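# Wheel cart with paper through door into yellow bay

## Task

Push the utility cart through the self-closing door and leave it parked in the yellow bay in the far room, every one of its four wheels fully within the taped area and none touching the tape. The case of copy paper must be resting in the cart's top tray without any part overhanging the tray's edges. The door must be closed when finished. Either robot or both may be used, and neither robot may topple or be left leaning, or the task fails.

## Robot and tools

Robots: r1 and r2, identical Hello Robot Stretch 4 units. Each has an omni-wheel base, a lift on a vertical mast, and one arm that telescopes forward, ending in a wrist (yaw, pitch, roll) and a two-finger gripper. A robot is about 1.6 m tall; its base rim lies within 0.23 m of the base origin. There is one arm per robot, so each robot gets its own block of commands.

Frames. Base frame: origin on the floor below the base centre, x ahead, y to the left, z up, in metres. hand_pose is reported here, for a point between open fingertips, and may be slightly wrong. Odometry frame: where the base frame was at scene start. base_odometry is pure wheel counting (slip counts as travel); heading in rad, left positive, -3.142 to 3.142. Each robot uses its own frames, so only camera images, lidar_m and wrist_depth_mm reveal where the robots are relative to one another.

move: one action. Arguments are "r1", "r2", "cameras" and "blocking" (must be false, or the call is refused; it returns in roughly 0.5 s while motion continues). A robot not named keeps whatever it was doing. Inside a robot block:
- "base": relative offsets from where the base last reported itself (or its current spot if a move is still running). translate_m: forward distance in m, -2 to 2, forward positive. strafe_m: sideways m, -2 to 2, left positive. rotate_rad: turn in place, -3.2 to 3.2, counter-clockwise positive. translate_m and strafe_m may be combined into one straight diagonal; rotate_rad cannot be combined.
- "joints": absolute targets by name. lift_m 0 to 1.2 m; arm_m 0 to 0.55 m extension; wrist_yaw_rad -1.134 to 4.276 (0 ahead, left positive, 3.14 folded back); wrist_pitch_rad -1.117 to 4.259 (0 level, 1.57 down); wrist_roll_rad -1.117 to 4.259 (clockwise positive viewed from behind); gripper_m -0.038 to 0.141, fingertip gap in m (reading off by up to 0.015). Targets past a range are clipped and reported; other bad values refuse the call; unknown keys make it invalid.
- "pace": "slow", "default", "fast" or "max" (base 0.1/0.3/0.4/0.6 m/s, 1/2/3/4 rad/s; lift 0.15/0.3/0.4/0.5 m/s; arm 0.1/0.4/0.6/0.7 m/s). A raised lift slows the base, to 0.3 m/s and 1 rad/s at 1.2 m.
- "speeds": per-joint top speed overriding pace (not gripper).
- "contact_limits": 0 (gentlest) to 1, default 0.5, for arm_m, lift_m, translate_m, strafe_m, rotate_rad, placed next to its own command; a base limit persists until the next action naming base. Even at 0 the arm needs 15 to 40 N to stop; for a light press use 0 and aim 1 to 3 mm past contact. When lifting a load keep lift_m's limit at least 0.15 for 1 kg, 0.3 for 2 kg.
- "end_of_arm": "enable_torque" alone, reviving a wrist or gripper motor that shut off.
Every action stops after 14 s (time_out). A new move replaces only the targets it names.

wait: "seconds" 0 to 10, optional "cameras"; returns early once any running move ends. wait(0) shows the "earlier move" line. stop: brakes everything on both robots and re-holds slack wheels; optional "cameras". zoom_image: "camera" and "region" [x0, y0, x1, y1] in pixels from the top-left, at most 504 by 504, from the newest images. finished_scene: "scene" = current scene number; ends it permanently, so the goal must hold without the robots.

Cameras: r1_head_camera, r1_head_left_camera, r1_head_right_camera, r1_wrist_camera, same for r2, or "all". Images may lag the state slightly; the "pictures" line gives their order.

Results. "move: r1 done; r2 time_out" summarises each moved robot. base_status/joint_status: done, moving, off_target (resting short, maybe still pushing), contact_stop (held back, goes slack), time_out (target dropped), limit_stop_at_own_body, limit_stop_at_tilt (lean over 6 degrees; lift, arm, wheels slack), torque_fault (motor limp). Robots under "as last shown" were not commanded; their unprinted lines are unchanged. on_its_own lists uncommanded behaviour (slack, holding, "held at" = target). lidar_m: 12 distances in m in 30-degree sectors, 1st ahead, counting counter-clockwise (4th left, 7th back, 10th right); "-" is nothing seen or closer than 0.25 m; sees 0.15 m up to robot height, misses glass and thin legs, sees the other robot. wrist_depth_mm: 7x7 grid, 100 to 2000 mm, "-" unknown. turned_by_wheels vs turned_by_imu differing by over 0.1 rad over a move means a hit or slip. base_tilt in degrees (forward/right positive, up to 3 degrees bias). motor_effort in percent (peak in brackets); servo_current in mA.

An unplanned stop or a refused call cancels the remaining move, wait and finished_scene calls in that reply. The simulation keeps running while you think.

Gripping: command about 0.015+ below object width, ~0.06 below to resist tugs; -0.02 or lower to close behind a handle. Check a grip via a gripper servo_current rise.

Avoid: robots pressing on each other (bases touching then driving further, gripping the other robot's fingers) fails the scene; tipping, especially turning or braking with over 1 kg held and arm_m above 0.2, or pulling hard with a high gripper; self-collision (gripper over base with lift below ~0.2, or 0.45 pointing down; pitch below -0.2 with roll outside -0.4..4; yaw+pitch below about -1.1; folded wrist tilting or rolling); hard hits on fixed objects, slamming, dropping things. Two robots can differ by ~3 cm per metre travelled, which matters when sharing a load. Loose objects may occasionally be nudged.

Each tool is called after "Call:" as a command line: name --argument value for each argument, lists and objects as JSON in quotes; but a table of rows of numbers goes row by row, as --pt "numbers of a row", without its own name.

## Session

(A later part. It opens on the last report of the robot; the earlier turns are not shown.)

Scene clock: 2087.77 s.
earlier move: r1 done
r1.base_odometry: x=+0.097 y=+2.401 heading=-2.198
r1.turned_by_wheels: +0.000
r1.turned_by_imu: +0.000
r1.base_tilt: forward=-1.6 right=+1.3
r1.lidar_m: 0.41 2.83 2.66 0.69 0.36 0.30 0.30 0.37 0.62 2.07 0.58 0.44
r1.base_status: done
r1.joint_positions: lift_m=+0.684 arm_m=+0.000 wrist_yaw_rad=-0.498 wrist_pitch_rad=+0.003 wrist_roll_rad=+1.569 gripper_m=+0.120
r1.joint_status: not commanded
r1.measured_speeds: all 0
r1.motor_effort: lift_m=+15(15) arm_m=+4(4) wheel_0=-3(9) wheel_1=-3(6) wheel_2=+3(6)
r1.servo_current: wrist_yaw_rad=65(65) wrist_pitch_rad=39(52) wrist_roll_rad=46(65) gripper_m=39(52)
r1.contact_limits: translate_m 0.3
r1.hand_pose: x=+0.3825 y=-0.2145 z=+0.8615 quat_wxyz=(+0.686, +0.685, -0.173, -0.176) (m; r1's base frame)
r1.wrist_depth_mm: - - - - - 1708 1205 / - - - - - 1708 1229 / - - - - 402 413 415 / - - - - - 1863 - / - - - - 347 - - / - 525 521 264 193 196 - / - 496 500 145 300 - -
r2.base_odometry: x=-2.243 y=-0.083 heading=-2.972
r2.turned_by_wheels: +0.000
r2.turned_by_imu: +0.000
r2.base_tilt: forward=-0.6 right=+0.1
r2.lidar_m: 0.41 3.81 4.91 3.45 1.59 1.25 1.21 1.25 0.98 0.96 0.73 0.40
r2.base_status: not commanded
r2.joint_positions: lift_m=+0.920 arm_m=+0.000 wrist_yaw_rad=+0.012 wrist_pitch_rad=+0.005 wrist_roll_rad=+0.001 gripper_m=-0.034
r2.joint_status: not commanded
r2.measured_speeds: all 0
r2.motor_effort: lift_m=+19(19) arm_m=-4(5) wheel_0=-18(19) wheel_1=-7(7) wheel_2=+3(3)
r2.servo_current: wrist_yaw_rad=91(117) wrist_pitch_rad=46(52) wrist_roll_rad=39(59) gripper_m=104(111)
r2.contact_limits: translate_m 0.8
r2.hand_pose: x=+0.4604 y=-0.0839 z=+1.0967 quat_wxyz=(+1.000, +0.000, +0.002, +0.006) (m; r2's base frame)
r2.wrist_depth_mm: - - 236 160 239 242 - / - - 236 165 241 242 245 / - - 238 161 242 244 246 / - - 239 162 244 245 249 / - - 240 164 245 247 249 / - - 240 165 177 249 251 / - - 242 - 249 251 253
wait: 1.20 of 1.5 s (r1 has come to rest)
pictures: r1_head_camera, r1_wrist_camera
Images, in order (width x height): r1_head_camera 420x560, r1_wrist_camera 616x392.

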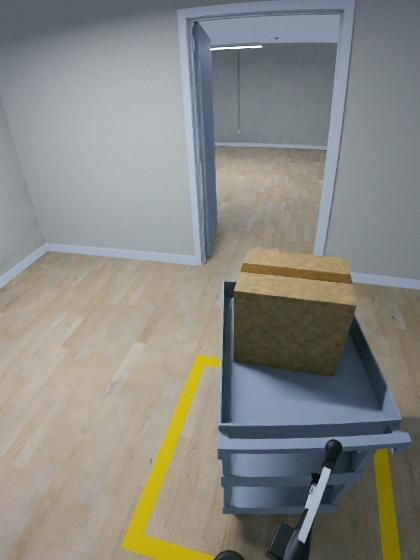

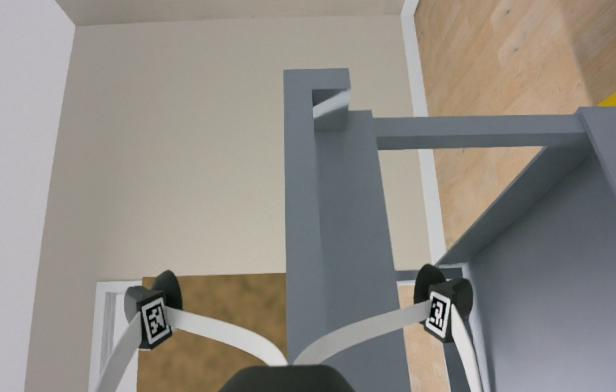

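Call:
move --r1 '{"base": {"translate_m": 0.035, "strafe_m": 0.25}, "pace": "slow", "contact_limits": {"translate_m": 0.3}}' --blocking false --cameras '[]'

Call:
wait --seconds 4 --cameras '["r1_wrist_camera", "r1_head_camera"]'

Scene clock: 2108.53 s.
move: r1 moving
r1.base_odometry: x=+0.107 y=+2.392 heading=-2.198
r1.turned_by_wheels: +0.000
r1.turned_by_imu: +0.000
r1.base_tilt: forward=-1.6 right=+1.2
r1.lidar_m: 0.39 2.83 2.64 0.69 0.37 0.31 0.29 0.36 0.62 2.09 0.58 0.42
r1.base_status: translate_m moving; strafe_m moving
r1.joint_positions: lift_m=+0.684 arm_m=+0.000 wrist_yaw_rad=-0.498 wrist_pitch_rad=+0.003 wrist_roll_rad=+1.569 gripper_m=+0.120
r1.joint_status: not commanded
r1.measured_speeds: translate_m=+0.007 strafe_m=+0.052 rotate_rad=-0.001 lift_m=+0.000 arm_m=+0.000 wrist_yaw_rad=+0.000 wrist_pitch_rad=+0.000 wrist_roll_rad=+0.000
r1.motor_effort: lift_m=+15(15) arm_m=+4(4) wheel_0=-5(6) wheel_1=+7(7) wheel_2=-1(4)
r1.servo_current: wrist_yaw_rad=46(65) wrist_pitch_rad=46(46) wrist_roll_rad=52(59) gripper_m=46(46)
r1.contact_limits: translate_m 0.3
r1.hand_pose: x=+0.3825 y=-0.2145 z=+0.8615 quat_wxyz=(+0.686, +0.685, -0.173, -0.176) (m; r1's base frame)
r1.wrist_depth_mm: - - - - - 1708 1205 / - - - - - 1708 1182 / - - - - 413 1430 415 / - - - - - 1863 - / - - - - 345 - - / - 521 517 262 193 196 - / - 496 496 145 297 - -
r2: as last shown
r2.base_tilt: forward=-0.7 right=+0.1
r2.lidar_m: 0.41 3.79 4.90 3.44 1.60 1.24 1.22 1.23 0.98 0.98 0.72 0.41
r2.motor_effort: lift_m=+19(19) arm_m=-4(5) wheel_0=-18(18) wheel_1=-7(7) wheel_2=+3(3)
r2.servo_current: wrist_yaw_rad=104(111) wrist_pitch_rad=39(46) wrist_roll_rad=59(59) gripper_m=104(117)
r2.contact_limits: translate_m 0.8
r2.wrist_depth_mm: - - 236 159 238 242 - / - - 237 164 241 242 246 / - - 238 161 243 244 247 / - - 239 162 244 246 249 / - - 241 163 245 247 249 / - - 241 165 177 248 251 / - - 243 - 248 251 253
pictures: none
No camera images: "cameras" was empty.

Scene clock: 2111.77 s.
earlier move: r1 done
r1.base_odometry: x=+0.279 y=+2.226 heading=-2.198
r1.turned_by_wheels: +0.000
r1.turned_by_imu: +0.001
r1.base_tilt: forward=-1.6 right=+1.3
r1.lidar_m: 0.90 2.82 2.42 0.63 0.34 0.28 0.28 0.33 0.57 2.35 0.56 0.44
r1.base_status: done
r1.joint_positions: lift_m=+0.684 arm_m=+0.000 wrist_yaw_rad=-0.498 wrist_pitch_rad=+0.003 wrist_roll_rad=+1.569 gripper_m=+0.120
r1.joint_status: not commanded
r1.measured_speeds: all 0
r1.motor_effort: lift_m=+15(15) arm_m=+4(4) wheel_0=-2(8) wheel_1=+3(8) wheel_2=-3(4)
r1.servo_current: wrist_yaw_rad=33(72) wrist_pitch_rad=39(52) wrist_roll_rad=59(72) gripper_m=46(52)
r1.contact_limits: translate_m 0.3
r1.hand_pose: x=+0.3825 y=-0.2145 z=+0.8615 quat_wxyz=(+0.686, +0.685, -0.173, -0.176) (m; r1's base frame)
r1.wrist_depth_mm: - - - 445 - 1921 - / - - - - - - - / - - 609 293 - - - / - - 580 270 334 - - / - - 559 559 306 309 - / - - 544 334 211 212 - / - - - 147 - 1756 1281
r2.base_odometry: x=-2.243 y=-0.083 heading=-2.972
r2.turned_by_wheels: +0.000
r2.turned_by_imu: +0.000
r2.base_tilt: forward=-0.7 right=+0.1
r2.lidar_m: 0.41 3.80 4.92 3.42 1.60 1.25 1.23 1.27 0.99 0.97 0.73 0.42
r2.base_status: not commanded
r2.joint_positions: lift_m=+0.920 arm_m=+0.000 wrist_yaw_rad=+0.012 wrist_pitch_rad=+0.005 wrist_roll_rad=+0.001 gripper_m=-0.034
r2.joint_status: not commanded
r2.measured_speeds: all 0
r2.motor_effort: lift_m=+19(19) arm_m=-4(5) wheel_0=-18(19) wheel_1=-7(7) wheel_2=+3(3)
r2.servo_current: wrist_yaw_rad=98(117) wrist_pitch_rad=46(52) wrist_roll_rad=39(65) gripper_m=104(117)
r2.contact_limits: translate_m 0.8
r2.hand_pose: x=+0.4604 y=-0.0839 z=+1.0967 quat_wxyz=(+1.000, +0.000, +0.002, +0.006) (m; r2's base frame)
r2.wrist_depth_mm: - - 235 159 239 241 - / - - 236 164 241 243 245 / - - 237 161 242 244 246 / - - 238 163 243 247 248 / - - 242 163 246 247 249 / - - 241 165 177 250 251 / - - 243 - 248 250 252
wait: 3.23 of 4 s (r1 has come to rest)
pictures: r1_head_camera, r1_wrist_camera
Images, in order (width x height): r1_head_camera 420x560, r1_wrist_camera 616x392.

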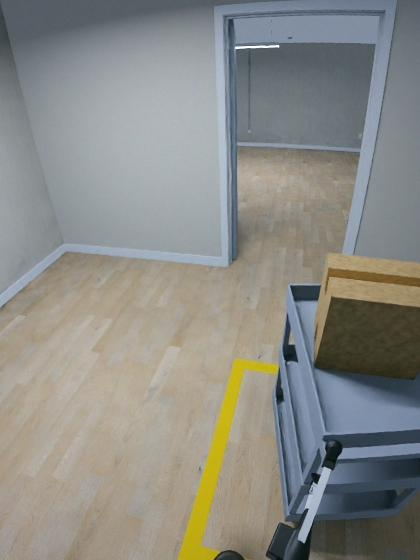

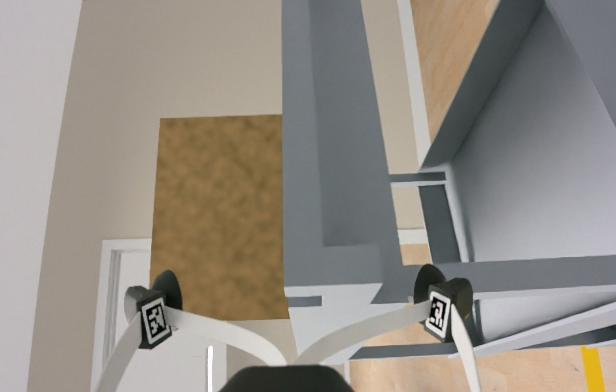

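Call:
move --r1 '{"base": {"translate_m": 0.03, "strafe_m": 0.12}, "pace": "slow", "contact_limits": {"translate_m": 0.3}}' --blocking false --cameras '[]'

Call:
wait --seconds 3 --cameras '["r1_wrist_camera"]'

Call:
move --r1 '{"base": {"translate_m": 0.30, "strafe_m": 0.75}, "contact_limits": {"translate_m": 0.3}}' --blocking false --cameras '[]'

Call:
wait --seconds 6 --cameras '["r1_wrist_camera", "r1_head_camera", "r1_head_right_camera"]'

Scene clock: 2118.30 s.
move: r1 moving
r1.base_odometry: x=+0.287 y=+2.216 heading=-2.199
r1.turned_by_wheels: +0.000
r1.turned_by_imu: +0.000
r1.base_tilt: forward=-1.6 right=+1.2
r1.lidar_m: 0.97 2.83 2.39 0.62 0.32 0.27 0.26 0.33 0.58 2.34 0.55 0.47
r1.base_status: translate_m moving; strafe_m moving
r1.joint_positions: lift_m=+0.684 arm_m=+0.000 wrist_yaw_rad=-0.498 wrist_pitch_rad=+0.003 wrist_roll_rad=+1.569 gripper_m=+0.120
r1.joint_status: not commanded
r1.measured_speeds: translate_m=+0.012 strafe_m=+0.049 rotate_rad=+0.002 lift_m=+0.000 arm_m=+0.000 wrist_yaw_rad=+0.000 wrist_pitch_rad=+0.000 wrist_roll_rad=+0.000
r1.motor_effort: lift_m=+15(15) arm_m=+4(4) wheel_0=-7(8) wheel_1=+7(7) wheel_2=-4(5)
r1.servo_current: wrist_yaw_rad=46(65) wrist_pitch_rad=46(52) wrist_roll_rad=52(59) gripper_m=46(46)
r1.contact_limits: translate_m 0.3
r1.hand_pose: x=+0.3825 y=-0.2145 z=+0.8615 quat_wxyz=(+0.686, +0.685, -0.173, -0.176) (m; r1's base frame)
r1.wrist_depth_mm: - - - - - 1863 - / - - - - - - - / - - 603 290 - - - / - - 585 264 332 - - / - - 569 254 301 307 307 / - - 539 394 211 198 - / - - - 145 - 1808 1281
r2: as last shown
r2.base_tilt: forward=-0.6 right=+0.1
r2.lidar_m: 0.38 3.83 4.92 3.46 1.57 1.26 1.22 1.27 0.98 0.98 0.72 0.39
r2.servo_current: wrist_yaw_rad=98(117) wrist_pitch_rad=39(52) wrist_roll_rad=39(52) gripper_m=111(111)
r2.contact_limits: translate_m 0.8
r2.wrist_depth_mm: - - 234 160 239 242 - / - - 236 165 241 243 245 / - - 238 161 242 245 246 / - - 239 162 243 246 247 / - - 241 164 245 248 249 / - - 242 164 177 249 251 / - - 243 - 250 250 252
pictures: none
No camera images: "cameras" was empty.

Scene clock: 2120.27 s.
earlier move: r1 done
r1.base_odometry: x=+0.358 y=+2.132 heading=-2.199
r1.turned_by_wheels: +0.000
r1.turned_by_imu: +0.001
r1.base_tilt: forward=-1.6 right=+1.3
r1.lidar_m: 2.51 2.69 2.27 0.62 0.32 0.27 0.27 0.32 0.58 2.45 0.52 0.48
r1.base_status: done
r1.joint_positions: lift_m=+0.684 arm_m=+0.000 wrist_yaw_rad=-0.498 wrist_pitch_rad=+0.003 wrist_roll_rad=+1.569 gripper_m=+0.120
r1.joint_status: not commanded
r1.measured_speeds: all 0
r1.motor_effort: lift_m=+15(15) arm_m=+4(4) wheel_0=-3(9) wheel_1=+2(8) wheel_2=-2(5)
r1.servo_current: wrist_yaw_rad=59(72) wrist_pitch_rad=46(52) wrist_roll_rad=39(72) gripper_m=46(46)
r1.contact_limits: translate_m 0.3
r1.hand_pose: x=+0.3825 y=-0.2145 z=+0.8615 quat_wxyz=(+0.686, +0.685, -0.173, -0.176) (m; r1's base frame)
r1.wrist_depth_mm: - - - 654 - 1921 - / - - 640 272 - - - / - - 597 334 334 340 340 / - - 580 413 - - - / - - 759 574 - - 917 / - - - - 197 212 1336 / - - - 145 - 1921 1255
r2.base_odometry: x=-2.243 y=-0.083 heading=-2.972
r2.turned_by_wheels: +0.000
r2.turned_by_imu: +0.000
r2.base_tilt: forward=-0.7 right=+0.1
r2.lidar_m: 0.39 3.80 4.91 3.42 1.58 1.23 1.22 1.23 0.99 0.97 0.73 0.42
r2.base_status: not commanded
r2.joint_positions: lift_m=+0.920 arm_m=+0.000 wrist_yaw_rad=+0.012 wrist_pitch_rad=+0.005 wrist_roll_rad=+0.001 gripper_m=-0.034
r2.joint_status: not commanded
r2.measured_speeds: all 0
r2.motor_effort: lift_m=+19(19) arm_m=-4(5) wheel_0=-18(19) wheel_1=-7(7) wheel_2=+3(3)
r2.servo_current: wrist_yaw_rad=104(117) wrist_pitch_rad=46(52) wrist_roll_rad=59(59) gripper_m=104(111)
r2.contact_limits: translate_m 0.8
r2.hand_pose: x=+0.4604 y=-0.0839 z=+1.0967 quat_wxyz=(+1.000, +0.000, +0.002, +0.006) (m; r2's base frame)
r2.wrist_depth_mm: - - 235 160 239 242 - / - - 236 164 241 242 245 / - - 238 161 242 244 247 / - - 239 163 242 246 248 / - - 241 164 244 247 249 / - - 241 165 177 249 251 / - - 244 - 248 250 253
wait: 1.97 of 3 s (r1 has come to rest)
pictures: r1_wrist_camera
Images, in order (width x height): r1_wrist_camera 616x392.

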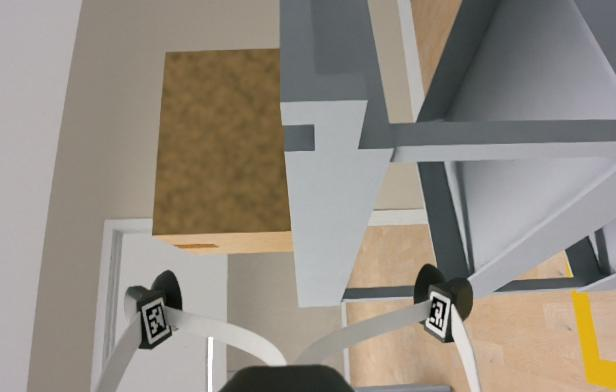

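Scene clock: 2120.77 s.
move: r1 moving
r1.base_odometry: x=+0.375 y=+2.105 heading=-2.199
r1.turned_by_wheels: +0.000
r1.turned_by_imu: +0.000
r1.base_tilt: forward=-1.6 right=+1.3
r1.lidar_m: 2.52 2.63 2.25 0.63 0.35 0.29 0.26 0.31 0.61 2.47 0.51 0.52
r1.base_status: translate_m moving; strafe_m moving
r1.joint_positions: lift_m=+0.684 arm_m=+0.000 wrist_yaw_rad=-0.498 wrist_pitch_rad=+0.003 wrist_roll_rad=+1.569 gripper_m=+0.120
r1.joint_status: not commanded
r1.measured_speeds: translate_m=+0.046 strafe_m=+0.115 rotate_rad=-0.004 lift_m=+0.000 arm_m=+0.000 wrist_yaw_rad=+0.000 wrist_pitch_rad=+0.000 wrist_roll_rad=+0.000
r1.motor_effort: lift_m=+15(15) arm_m=+4(4) wheel_0=-7(9) wheel_1=+9(10) wheel_2=-6(6)
r1.servo_current: wrist_yaw_rad=39(72) wrist_pitch_rad=33(46) wrist_roll_rad=59(65) gripper_m=52(52)
r1.contact_limits: translate_m 0.3
r1.hand_pose: x=+0.3825 y=-0.2145 z=+0.8615 quat_wxyz=(+0.686, +0.685, -0.173, -0.176) (m; r1's base frame)
r1.wrist_depth_mm: - - - 287 - - - / - - 627 300 342 340 - / - - 603 366 351 351 355 / - - 580 473 - - - / - - - 661 - - 1255 / - - - - 198 214 1308 / - - - 145 - 1921 1229
r2: as last shown
r2.base_tilt: forward=-0.6 right=+0.1
r2.lidar_m: 0.40 3.80 4.86 3.40 1.61 1.25 1.21 1.25 0.98 0.97 0.69 0.42
r2.motor_effort: lift_m=+19(19) arm_m=-4(5) wheel_0=-18(18) wheel_1=-7(7) wheel_2=+3(3)
r2.servo_current: wrist_yaw_rad=91(111) wrist_pitch_rad=46(46) wrist_roll_rad=59(59) gripper_m=111(111)
r2.contact_limits: translate_m 0.8
r2.wrist_depth_mm: - - 235 159 239 242 - / - - 236 164 240 243 245 / - - 238 161 241 244 247 / - - 239 162 243 246 248 / - - 240 163 245 248 250 / - - 241 165 177 248 251 / - - 243 - 249 250 253
pictures: none
No camera images: "cameras" was empty.

Scene clock: 2124.43 s.
earlier move: r1 done
r1.base_odometry: x=+0.789 y=+1.448 heading=-2.199
r1.turned_by_wheels: +0.000
r1.turned_by_imu: +0.005
r1.base_tilt: forward=-1.6 right=+1.3
r1.lidar_m: 2.37 1.74 1.47 0.86 0.47 0.39 0.38 0.48 0.83 1.07 1.11 2.37
r1.base_status: done
r1.joint_positions: lift_m=+0.684 arm_m=+0.000 wrist_yaw_rad=-0.498 wrist_pitch_rad=+0.003 wrist_roll_rad=+1.569 gripper_m=+0.120
r1.joint_status: not commanded
r1.measured_speeds: all 0
r1.motor_effort: lift_m=+15(15) arm_m=+4(4) wheel_0=-1(10) wheel_1=-1(11) wheel_2=-1(6)
r1.servo_current: wrist_yaw_rad=46(72) wrist_pitch_rad=52(52) wrist_roll_rad=46(65) gripper_m=46(52)
r1.contact_limits: translate_m 0.3
r1.hand_pose: x=+0.3825 y=-0.2145 z=+0.8615 quat_wxyz=(+0.686, +0.685, -0.173, -0.176) (m; r1's base frame)
r1.wrist_depth_mm: - - - - - 1708 1138 / - - - - - 1756 1255 / - - - - - 1756 1229 / - - - - - 1808 1229 / - - - - - 1808 1229 / - - - - - 214 1255 / - - - 145 - 1983 1255
r2.base_odometry: x=-2.243 y=-0.083 heading=-2.972
r2.turned_by_wheels: +0.000
r2.turned_by_imu: +0.001
r2.base_tilt: forward=-0.7 right=+0.1
r2.lidar_m: 0.40 3.80 4.92 3.42 1.59 1.26 1.24 1.26 0.99 0.98 0.71 0.40
r2.base_status: not commanded
r2.joint_positions: lift_m=+0.920 arm_m=+0.000 wrist_yaw_rad=+0.012 wrist_pitch_rad=+0.005 wrist_roll_rad=+0.001 gripper_m=-0.034
r2.joint_status: not commanded
r2.measured_speeds: all 0
r2.motor_effort: lift_m=+19(19) arm_m=-4(5) wheel_0=-18(19) wheel_1=-7(7) wheel_2=+3(3)
r2.servo_current: wrist_yaw_rad=104(124) wrist_pitch_rad=46(52) wrist_roll_rad=46(59) gripper_m=104(111)
r2.contact_limits: translate_m 0.8
r2.hand_pose: x=+0.4604 y=-0.0839 z=+1.0967 quat_wxyz=(+1.000, +0.000, +0.002, +0.006) (m; r2's base frame)
r2.wrist_depth_mm: - - 236 159 239 241 - / - - 236 165 241 243 244 / - - 238 161 242 245 245 / - - 238 162 243 246 248 / - - 240 163 244 248 249 / - - 240 164 177 249 251 / - - 244 - 248 251 252
wait: 3.67 of 6 s (r1 has come to rest)
pictures: r1_head_camera, r1_head_right_camera, r1_wrist_camera
Images, in order (width x height): r1_head_camera 420x560, r1_head_right_camera 420x672, r1_wrist_camera 616x392.

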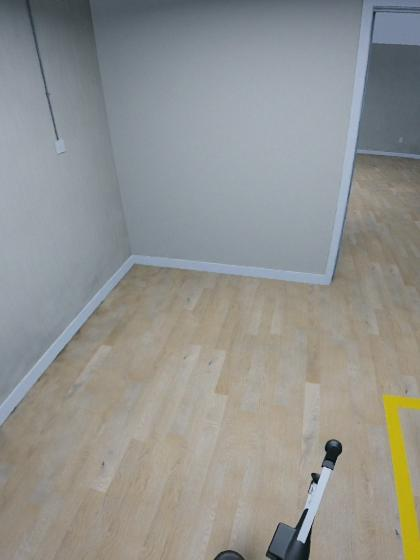

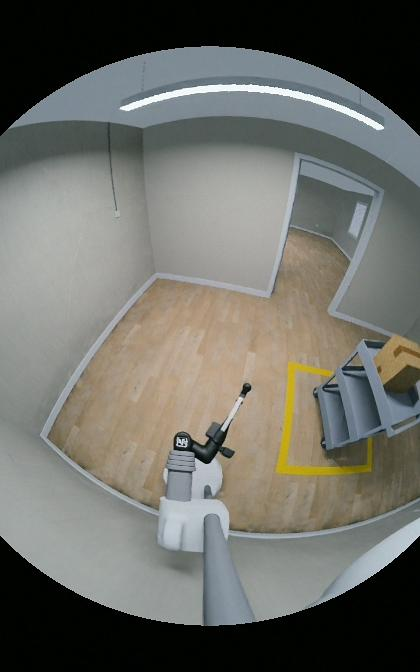

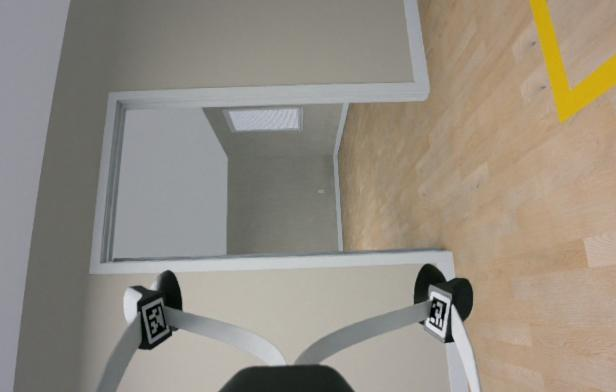

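Call:
move --r1 '{"base": {"rotate_rad": -1.249}}' --blocking false --cameras '[]'

Call:
wait --seconds 4 --cameras '["r1_head_camera"]'

Scene clock: 2131.63 s.
move: r1 moving
r1.base_odometry: x=+0.789 y=+1.448 heading=-2.451
r1.turned_by_wheels: -0.252
r1.turned_by_imu: -0.253
r1.base_tilt: forward=-1.6 right=+1.3
r1.lidar_m: 2.37 2.17 1.53 1.48 0.61 0.43 0.37 0.42 0.58 1.59 1.08 1.29
r1.base_status: rotate_rad moving
r1.joint_positions: lift_m=+0.684 arm_m=+0.000 wrist_yaw_rad=-0.498 wrist_pitch_rad=+0.003 wrist_roll_rad=+1.569 gripper_m=+0.120
r1.joint_status: not commanded
r1.measured_speeds: translate_m=-0.002 strafe_m=+0.001 rotate_rad=-0.976 lift_m=+0.000 arm_m=+0.000 wrist_yaw_rad=+0.000 wrist_pitch_rad=+0.000 wrist_roll_rad=+0.000
r1.motor_effort: lift_m=+15(15) arm_m=+4(4) wheel_0=+8(8) wheel_1=+8(9) wheel_2=+7(8)
r1.servo_current: wrist_yaw_rad=46(59) wrist_pitch_rad=39(46) wrist_roll_rad=39(72) gripper_m=39(46)
r1.hand_pose: x=+0.3825 y=-0.2145 z=+0.8615 quat_wxyz=(+0.686, +0.685, -0.173, -0.176) (m; r1's base frame)
r1.wrist_depth_mm: - - - - - 1708 - / - - - - - 1708 1160 / - - - - - 1756 1182 / - - - - - 1808 1255 / - - - - - 1756 1255 / - - - - - 214 1229 / - - - 145 - 1983 1205
r2: as last shown
r2.turned_by_imu: +0.000
r2.base_tilt: forward=-0.6 right=+0.1
r2.lidar_m: 0.37 3.79 4.90 3.44 1.59 1.24 1.21 1.28 0.99 0.98 0.69 0.41
r2.motor_effort: lift_m=+19(19) arm_m=-4(4) wheel_0=-18(18) wheel_1=-7(7) wheel_2=+3(3)
r2.servo_current: wrist_yaw_rad=98(111) wrist_pitch_rad=46(46) wrist_roll_rad=46(59) gripper_m=104(111)
r2.contact_limits: translate_m 0.8
r2.wrist_depth_mm: - - 236 159 240 241 - / - - 236 165 241 243 245 / - - 237 161 242 244 245 / - - 239 162 243 246 248 / - - 242 164 244 248 248 / - - 241 164 177 249 251 / - - 242 - 249 250 252
pictures: none
No camera images: "cameras" was empty.

Scene clock: 2133.00 s.
earlier move: r1 done
r1.base_odometry: x=+0.789 y=+1.448 heading=+2.836
r1.turned_by_wheels: -0.996
r1.turned_by_imu: -1.002
r1.base_tilt: forward=-1.6 right=+1.3
r1.lidar_m: 1.07 2.73 2.36 2.01 1.54 1.38 0.55 0.41 0.40 0.43 0.60 1.08
r1.base_status: done
r1.joint_positions: lift_m=+0.684 arm_m=+0.000 wrist_yaw_rad=-0.498 wrist_pitch_rad=+0.003 wrist_roll_rad=+1.569 gripper_m=+0.120
r1.joint_status: not commanded
r1.measured_speeds: all 0
r1.motor_effort: lift_m=+15(15) arm_m=+4(4) wheel_0=+2(9) wheel_1=+2(10) wheel_2=+2(8)
r1.servo_current: wrist_yaw_rad=65(65) wrist_pitch_rad=39(52) wrist_roll_rad=46(72) gripper_m=39(52)
r1.hand_pose: x=+0.3825 y=-0.2146 z=+0.8615 quat_wxyz=(+0.686, +0.685, -0.173, -0.176) (m; r1's base frame)
r1.wrist_depth_mm: - - - - - - - / - - - - - 1618 1205 / - - - - - 1756 1205 / - - - - - 1756 1255 / - - - - - 1808 1255 / - - - - - 213 1255 / - - - 145 - - -
r2.base_odometry: x=-2.243 y=-0.083 heading=-2.972
r2.turned_by_wheels: +0.000
r2.turned_by_imu: +0.000
r2.base_tilt: forward=-0.7 right=+0.1
r2.lidar_m: 0.39 3.80 4.94 3.40 1.59 1.25 1.20 1.27 0.98 0.95 0.72 0.40
r2.base_status: not commanded
r2.joint_positions: lift_m=+0.920 arm_m=+0.000 wrist_yaw_rad=+0.012 wrist_pitch_rad=+0.005 wrist_roll_rad=+0.001 gripper_m=-0.034
r2.joint_status: not commanded
r2.measured_speeds: all 0
r2.on_its_own: wrist_yaw_rad is at rest, and its servo_current (111 mA) is outside its rest range (0 to 104 mA)
r2.motor_effort: lift_m=+19(19) arm_m=-4(4) wheel_0=-18(19) wheel_1=-7(7) wheel_2=+3(3)
r2.servo_current: wrist_yaw_rad=111(117) wrist_pitch_rad=46(46) wrist_roll_rad=46(59) gripper_m=111(111)
r2.contact_limits: translate_m 0.8
r2.hand_pose: x=+0.4604 y=-0.0839 z=+1.0967 quat_wxyz=(+1.000, +0.000, +0.002, +0.006) (m; r2's base frame)
r2.wrist_depth_mm: - - 236 160 238 243 - / - - 236 165 241 242 245 / - - 239 162 242 244 247 / - - 239 163 243 246 248 / - - 242 163 245 247 250 / - - 243 165 177 249 250 / - - 243 - 249 251 253
wait: 1.37 of 4 s (r1 has come to rest)
pictures: r1_head_camera
Images, in order (width x height): r1_head_camera 420x560.

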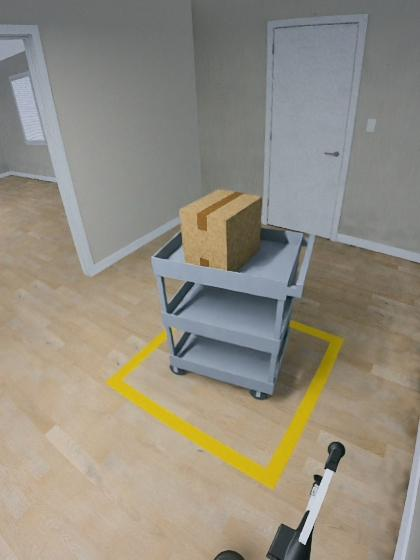

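Call:
zoom_image --camera "r1_head_camera" --region '[90, 170, 370, 500]'

Scaled by 1.527 from the camera's 420x560 image, which has a finer 600x800 frame.

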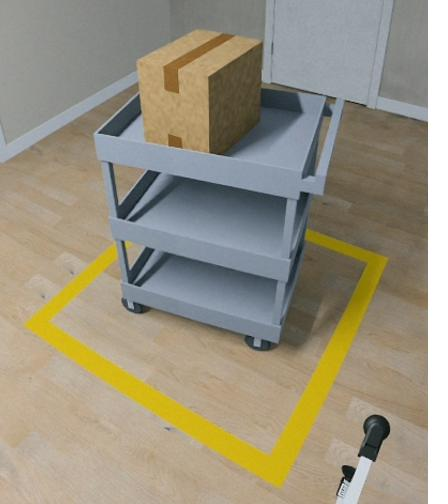

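Call:
move --r1 '{"base": {"translate_m": 0.805, "strafe_m": 1.44}, "contact_limits": {"translate_m": 0.3}}' --r2 '{"base": {"translate_m": 0.2, "strafe_m": 0.04}, "joints": {"wrist_yaw_rad": -0.141}, "speeds": {"wrist_yaw_rad": 0.08}, "pace": "slow", "contact_limits": {"translate_m": 0.5}}' --blocking false --cameras '[]'

Call:
wait --seconds 3 --cameras '["r2_wrist_camera"]'

Scene clock: 2238.27 s.
move: r1 moving; r2 moving
r1.base_odometry: x=+0.766 y=+1.427 heading=+2.836
r1.turned_by_wheels: +0.000
r1.turned_by_imu: +0.000
r1.base_tilt: forward=-1.6 right=+1.3
r1.lidar_m: 1.05 2.73 2.34 2.04 1.52 1.48 0.59 0.45 0.43 0.45 0.66 1.06
r1.base_status: translate_m moving; strafe_m moving
r1.joint_positions: lift_m=+0.684 arm_m=+0.000 wrist_yaw_rad=-0.498 wrist_pitch_rad=+0.003 wrist_roll_rad=+1.569 gripper_m=+0.120
r1.joint_status: not commanded
r1.measured_speeds: translate_m=+0.059 strafe_m=+0.105 rotate_rad=-0.001 lift_m=+0.000 arm_m=+0.000 wrist_yaw_rad=+0.000 wrist_pitch_rad=+0.000 wrist_roll_rad=+0.000
r1.motor_effort: lift_m=+15(15) arm_m=+4(4) wheel_0=-8(9) wheel_1=+10(10) wheel_2=-4(5)
r1.servo_current: wrist_yaw_rad=59(59) wrist_pitch_rad=39(46) wrist_roll_rad=33(59) gripper_m=46(46)
r1.contact_limits: translate_m 0.3
r1.hand_pose: x=+0.3825 y=-0.2146 z=+0.8615 quat_wxyz=(+0.686, +0.685, -0.173, -0.176) (m; r1's base frame)
r1.wrist_depth_mm: - - - - - - - / - - - - - 1618 1229 / - - - - - 1708 1229 / - - - - - 1808 1255 / - - - - - 1756 1255 / - - - - - 213 1229 / - - - 145 - - -
r2.base_odometry: x=-2.254 y=-0.088 heading=-2.973
r2.turned_by_wheels: -0.001
r2.turned_by_imu: -0.001
r2.base_tilt: forward=-0.6 right=+0.1
r2.lidar_m: 0.39 3.77 4.91 3.45 1.62 1.27 1.24 1.24 0.99 0.96 0.69 0.39
r2.base_status: translate_m moving; strafe_m moving
r2.joint_positions: lift_m=+0.920 arm_m=+0.000 wrist_yaw_rad=-0.011 wrist_pitch_rad=+0.005 wrist_roll_rad=+0.001 gripper_m=-0.034
r2.joint_status: wrist_yaw_rad moving
r2.measured_speeds: translate_m=+0.048 strafe_m=+0.010 rotate_rad=+0.000 lift_m=+0.000 arm_m=+0.000 wrist_yaw_rad=-0.075 wrist_pitch_rad=+0.000 wrist_roll_rad=+0.000
r2.motor_effort: lift_m=+19(19) arm_m=-4(4) wheel_0=-5(16) wheel_1=+3(6) wheel_2=-10(12)
r2.servo_current: wrist_yaw_rad=65(143) wrist_pitch_rad=39(46) wrist_roll_rad=46(72) gripper_m=104(111)
r2.contact_limits: translate_m 0.5
r2.hand_pose: x=+0.4583 y=-0.0907 z=+1.0967 quat_wxyz=(+1.000, +0.000, +0.002, -0.006) (m; r2's base frame)
r2.wrist_depth_mm: - - 236 161 240 243 246 / - - 236 163 242 244 247 / - - 239 163 243 246 248 / - - 240 164 245 247 249 / - - 241 164 247 249 251 / - - 241 165 178 251 254 / - - 243 - 250 252 255
pictures: none
No camera images: "cameras" was empty.

Scene clock: 2241.07 s.
earlier move: r1 moving; r2 done
r1.base_odometry: x=+0.198 y=+0.892 heading=+2.835
r1.turned_by_wheels: +0.000
r1.turned_by_imu: +0.005
r1.base_tilt: forward=-1.6 right=+1.2
r1.lidar_m: 2.13 1.58 1.56 1.65 1.47 1.42 1.53 1.23 1.20 1.26 1.04 0.95
r1.base_status: translate_m moving; strafe_m moving
r1.joint_positions: lift_m=+0.684 arm_m=+0.000 wrist_yaw_rad=-0.498 wrist_pitch_rad=+0.003 wrist_roll_rad=+1.569 gripper_m=+0.120
r1.joint_status: not commanded
r1.measured_speeds: translate_m=+0.147 strafe_m=+0.262 rotate_rad=+0.002 lift_m=+0.000 arm_m=+0.000 wrist_yaw_rad=+0.000 wrist_pitch_rad=+0.000 wrist_roll_rad=+0.000
r1.motor_effort: lift_m=+15(15) arm_m=+4(4) wheel_0=-5(11) wheel_1=+5(11) wheel_2=-4(6)
r1.servo_current: wrist_yaw_rad=59(72) wrist_pitch_rad=46(59) wrist_roll_rad=46(65) gripper_m=46(46)
r1.contact_limits: translate_m 0.3
r1.hand_pose: x=+0.3825 y=-0.2146 z=+0.8615 quat_wxyz=(+0.686, +0.685, -0.173, -0.176) (m; r1's base frame)
r1.wrist_depth_mm: - - - - - 1537 991 / - - - - - 1205 - / - - 842 842 - - - / - - 842 842 - - - / - - - - - - - / - - - - 211 212 1255 / - - - 145 - 1921 1255
r2.base_odometry: x=-2.433 y=-0.156 heading=-2.973
r2.turned_by_wheels: +0.000
r2.turned_by_imu: -0.001
r2.base_tilt: forward=-0.6 right=+0.1
r2.lidar_m: 0.44 3.58 4.86 3.98 1.84 1.44 1.39 1.34 1.06 1.02 0.60 0.39
r2.base_status: done
r2.joint_positions: lift_m=+0.920 arm_m=+0.000 wrist_yaw_rad=-0.148 wrist_pitch_rad=+0.005 wrist_roll_rad=+0.001 gripper_m=-0.034
r2.joint_status: all done
r2.measured_speeds: all 0
r2.motor_effort: lift_m=+19(19) arm_m=-4(4) wheel_0=-9(16) wheel_1=+3(7) wheel_2=-8(12)
r2.servo_current: wrist_yaw_rad=59(143) wrist_pitch_rad=39(52) wrist_roll_rad=52(72) gripper_m=98(111)
r2.contact_limits: translate_m 0.5
r2.hand_pose: x=+0.4433 y=-0.1290 z=+1.0967 quat_wxyz=(+0.997, +0.001, +0.002, -0.074) (m; r2's base frame)
r2.wrist_depth_mm: - - 238 162 237 239 240 / - - 238 163 239 239 241 / - - 241 163 241 241 242 / - - 243 163 243 243 244 / - - 243 165 244 245 245 / - - 243 165 179 246 246 / - - 246 - 247 247 249
wait: 2.80 of 3 s (r2 has come to rest)
pictures: r2_wrist_camera
Images, in order (width x height): r2_wrist_camera 616x392.

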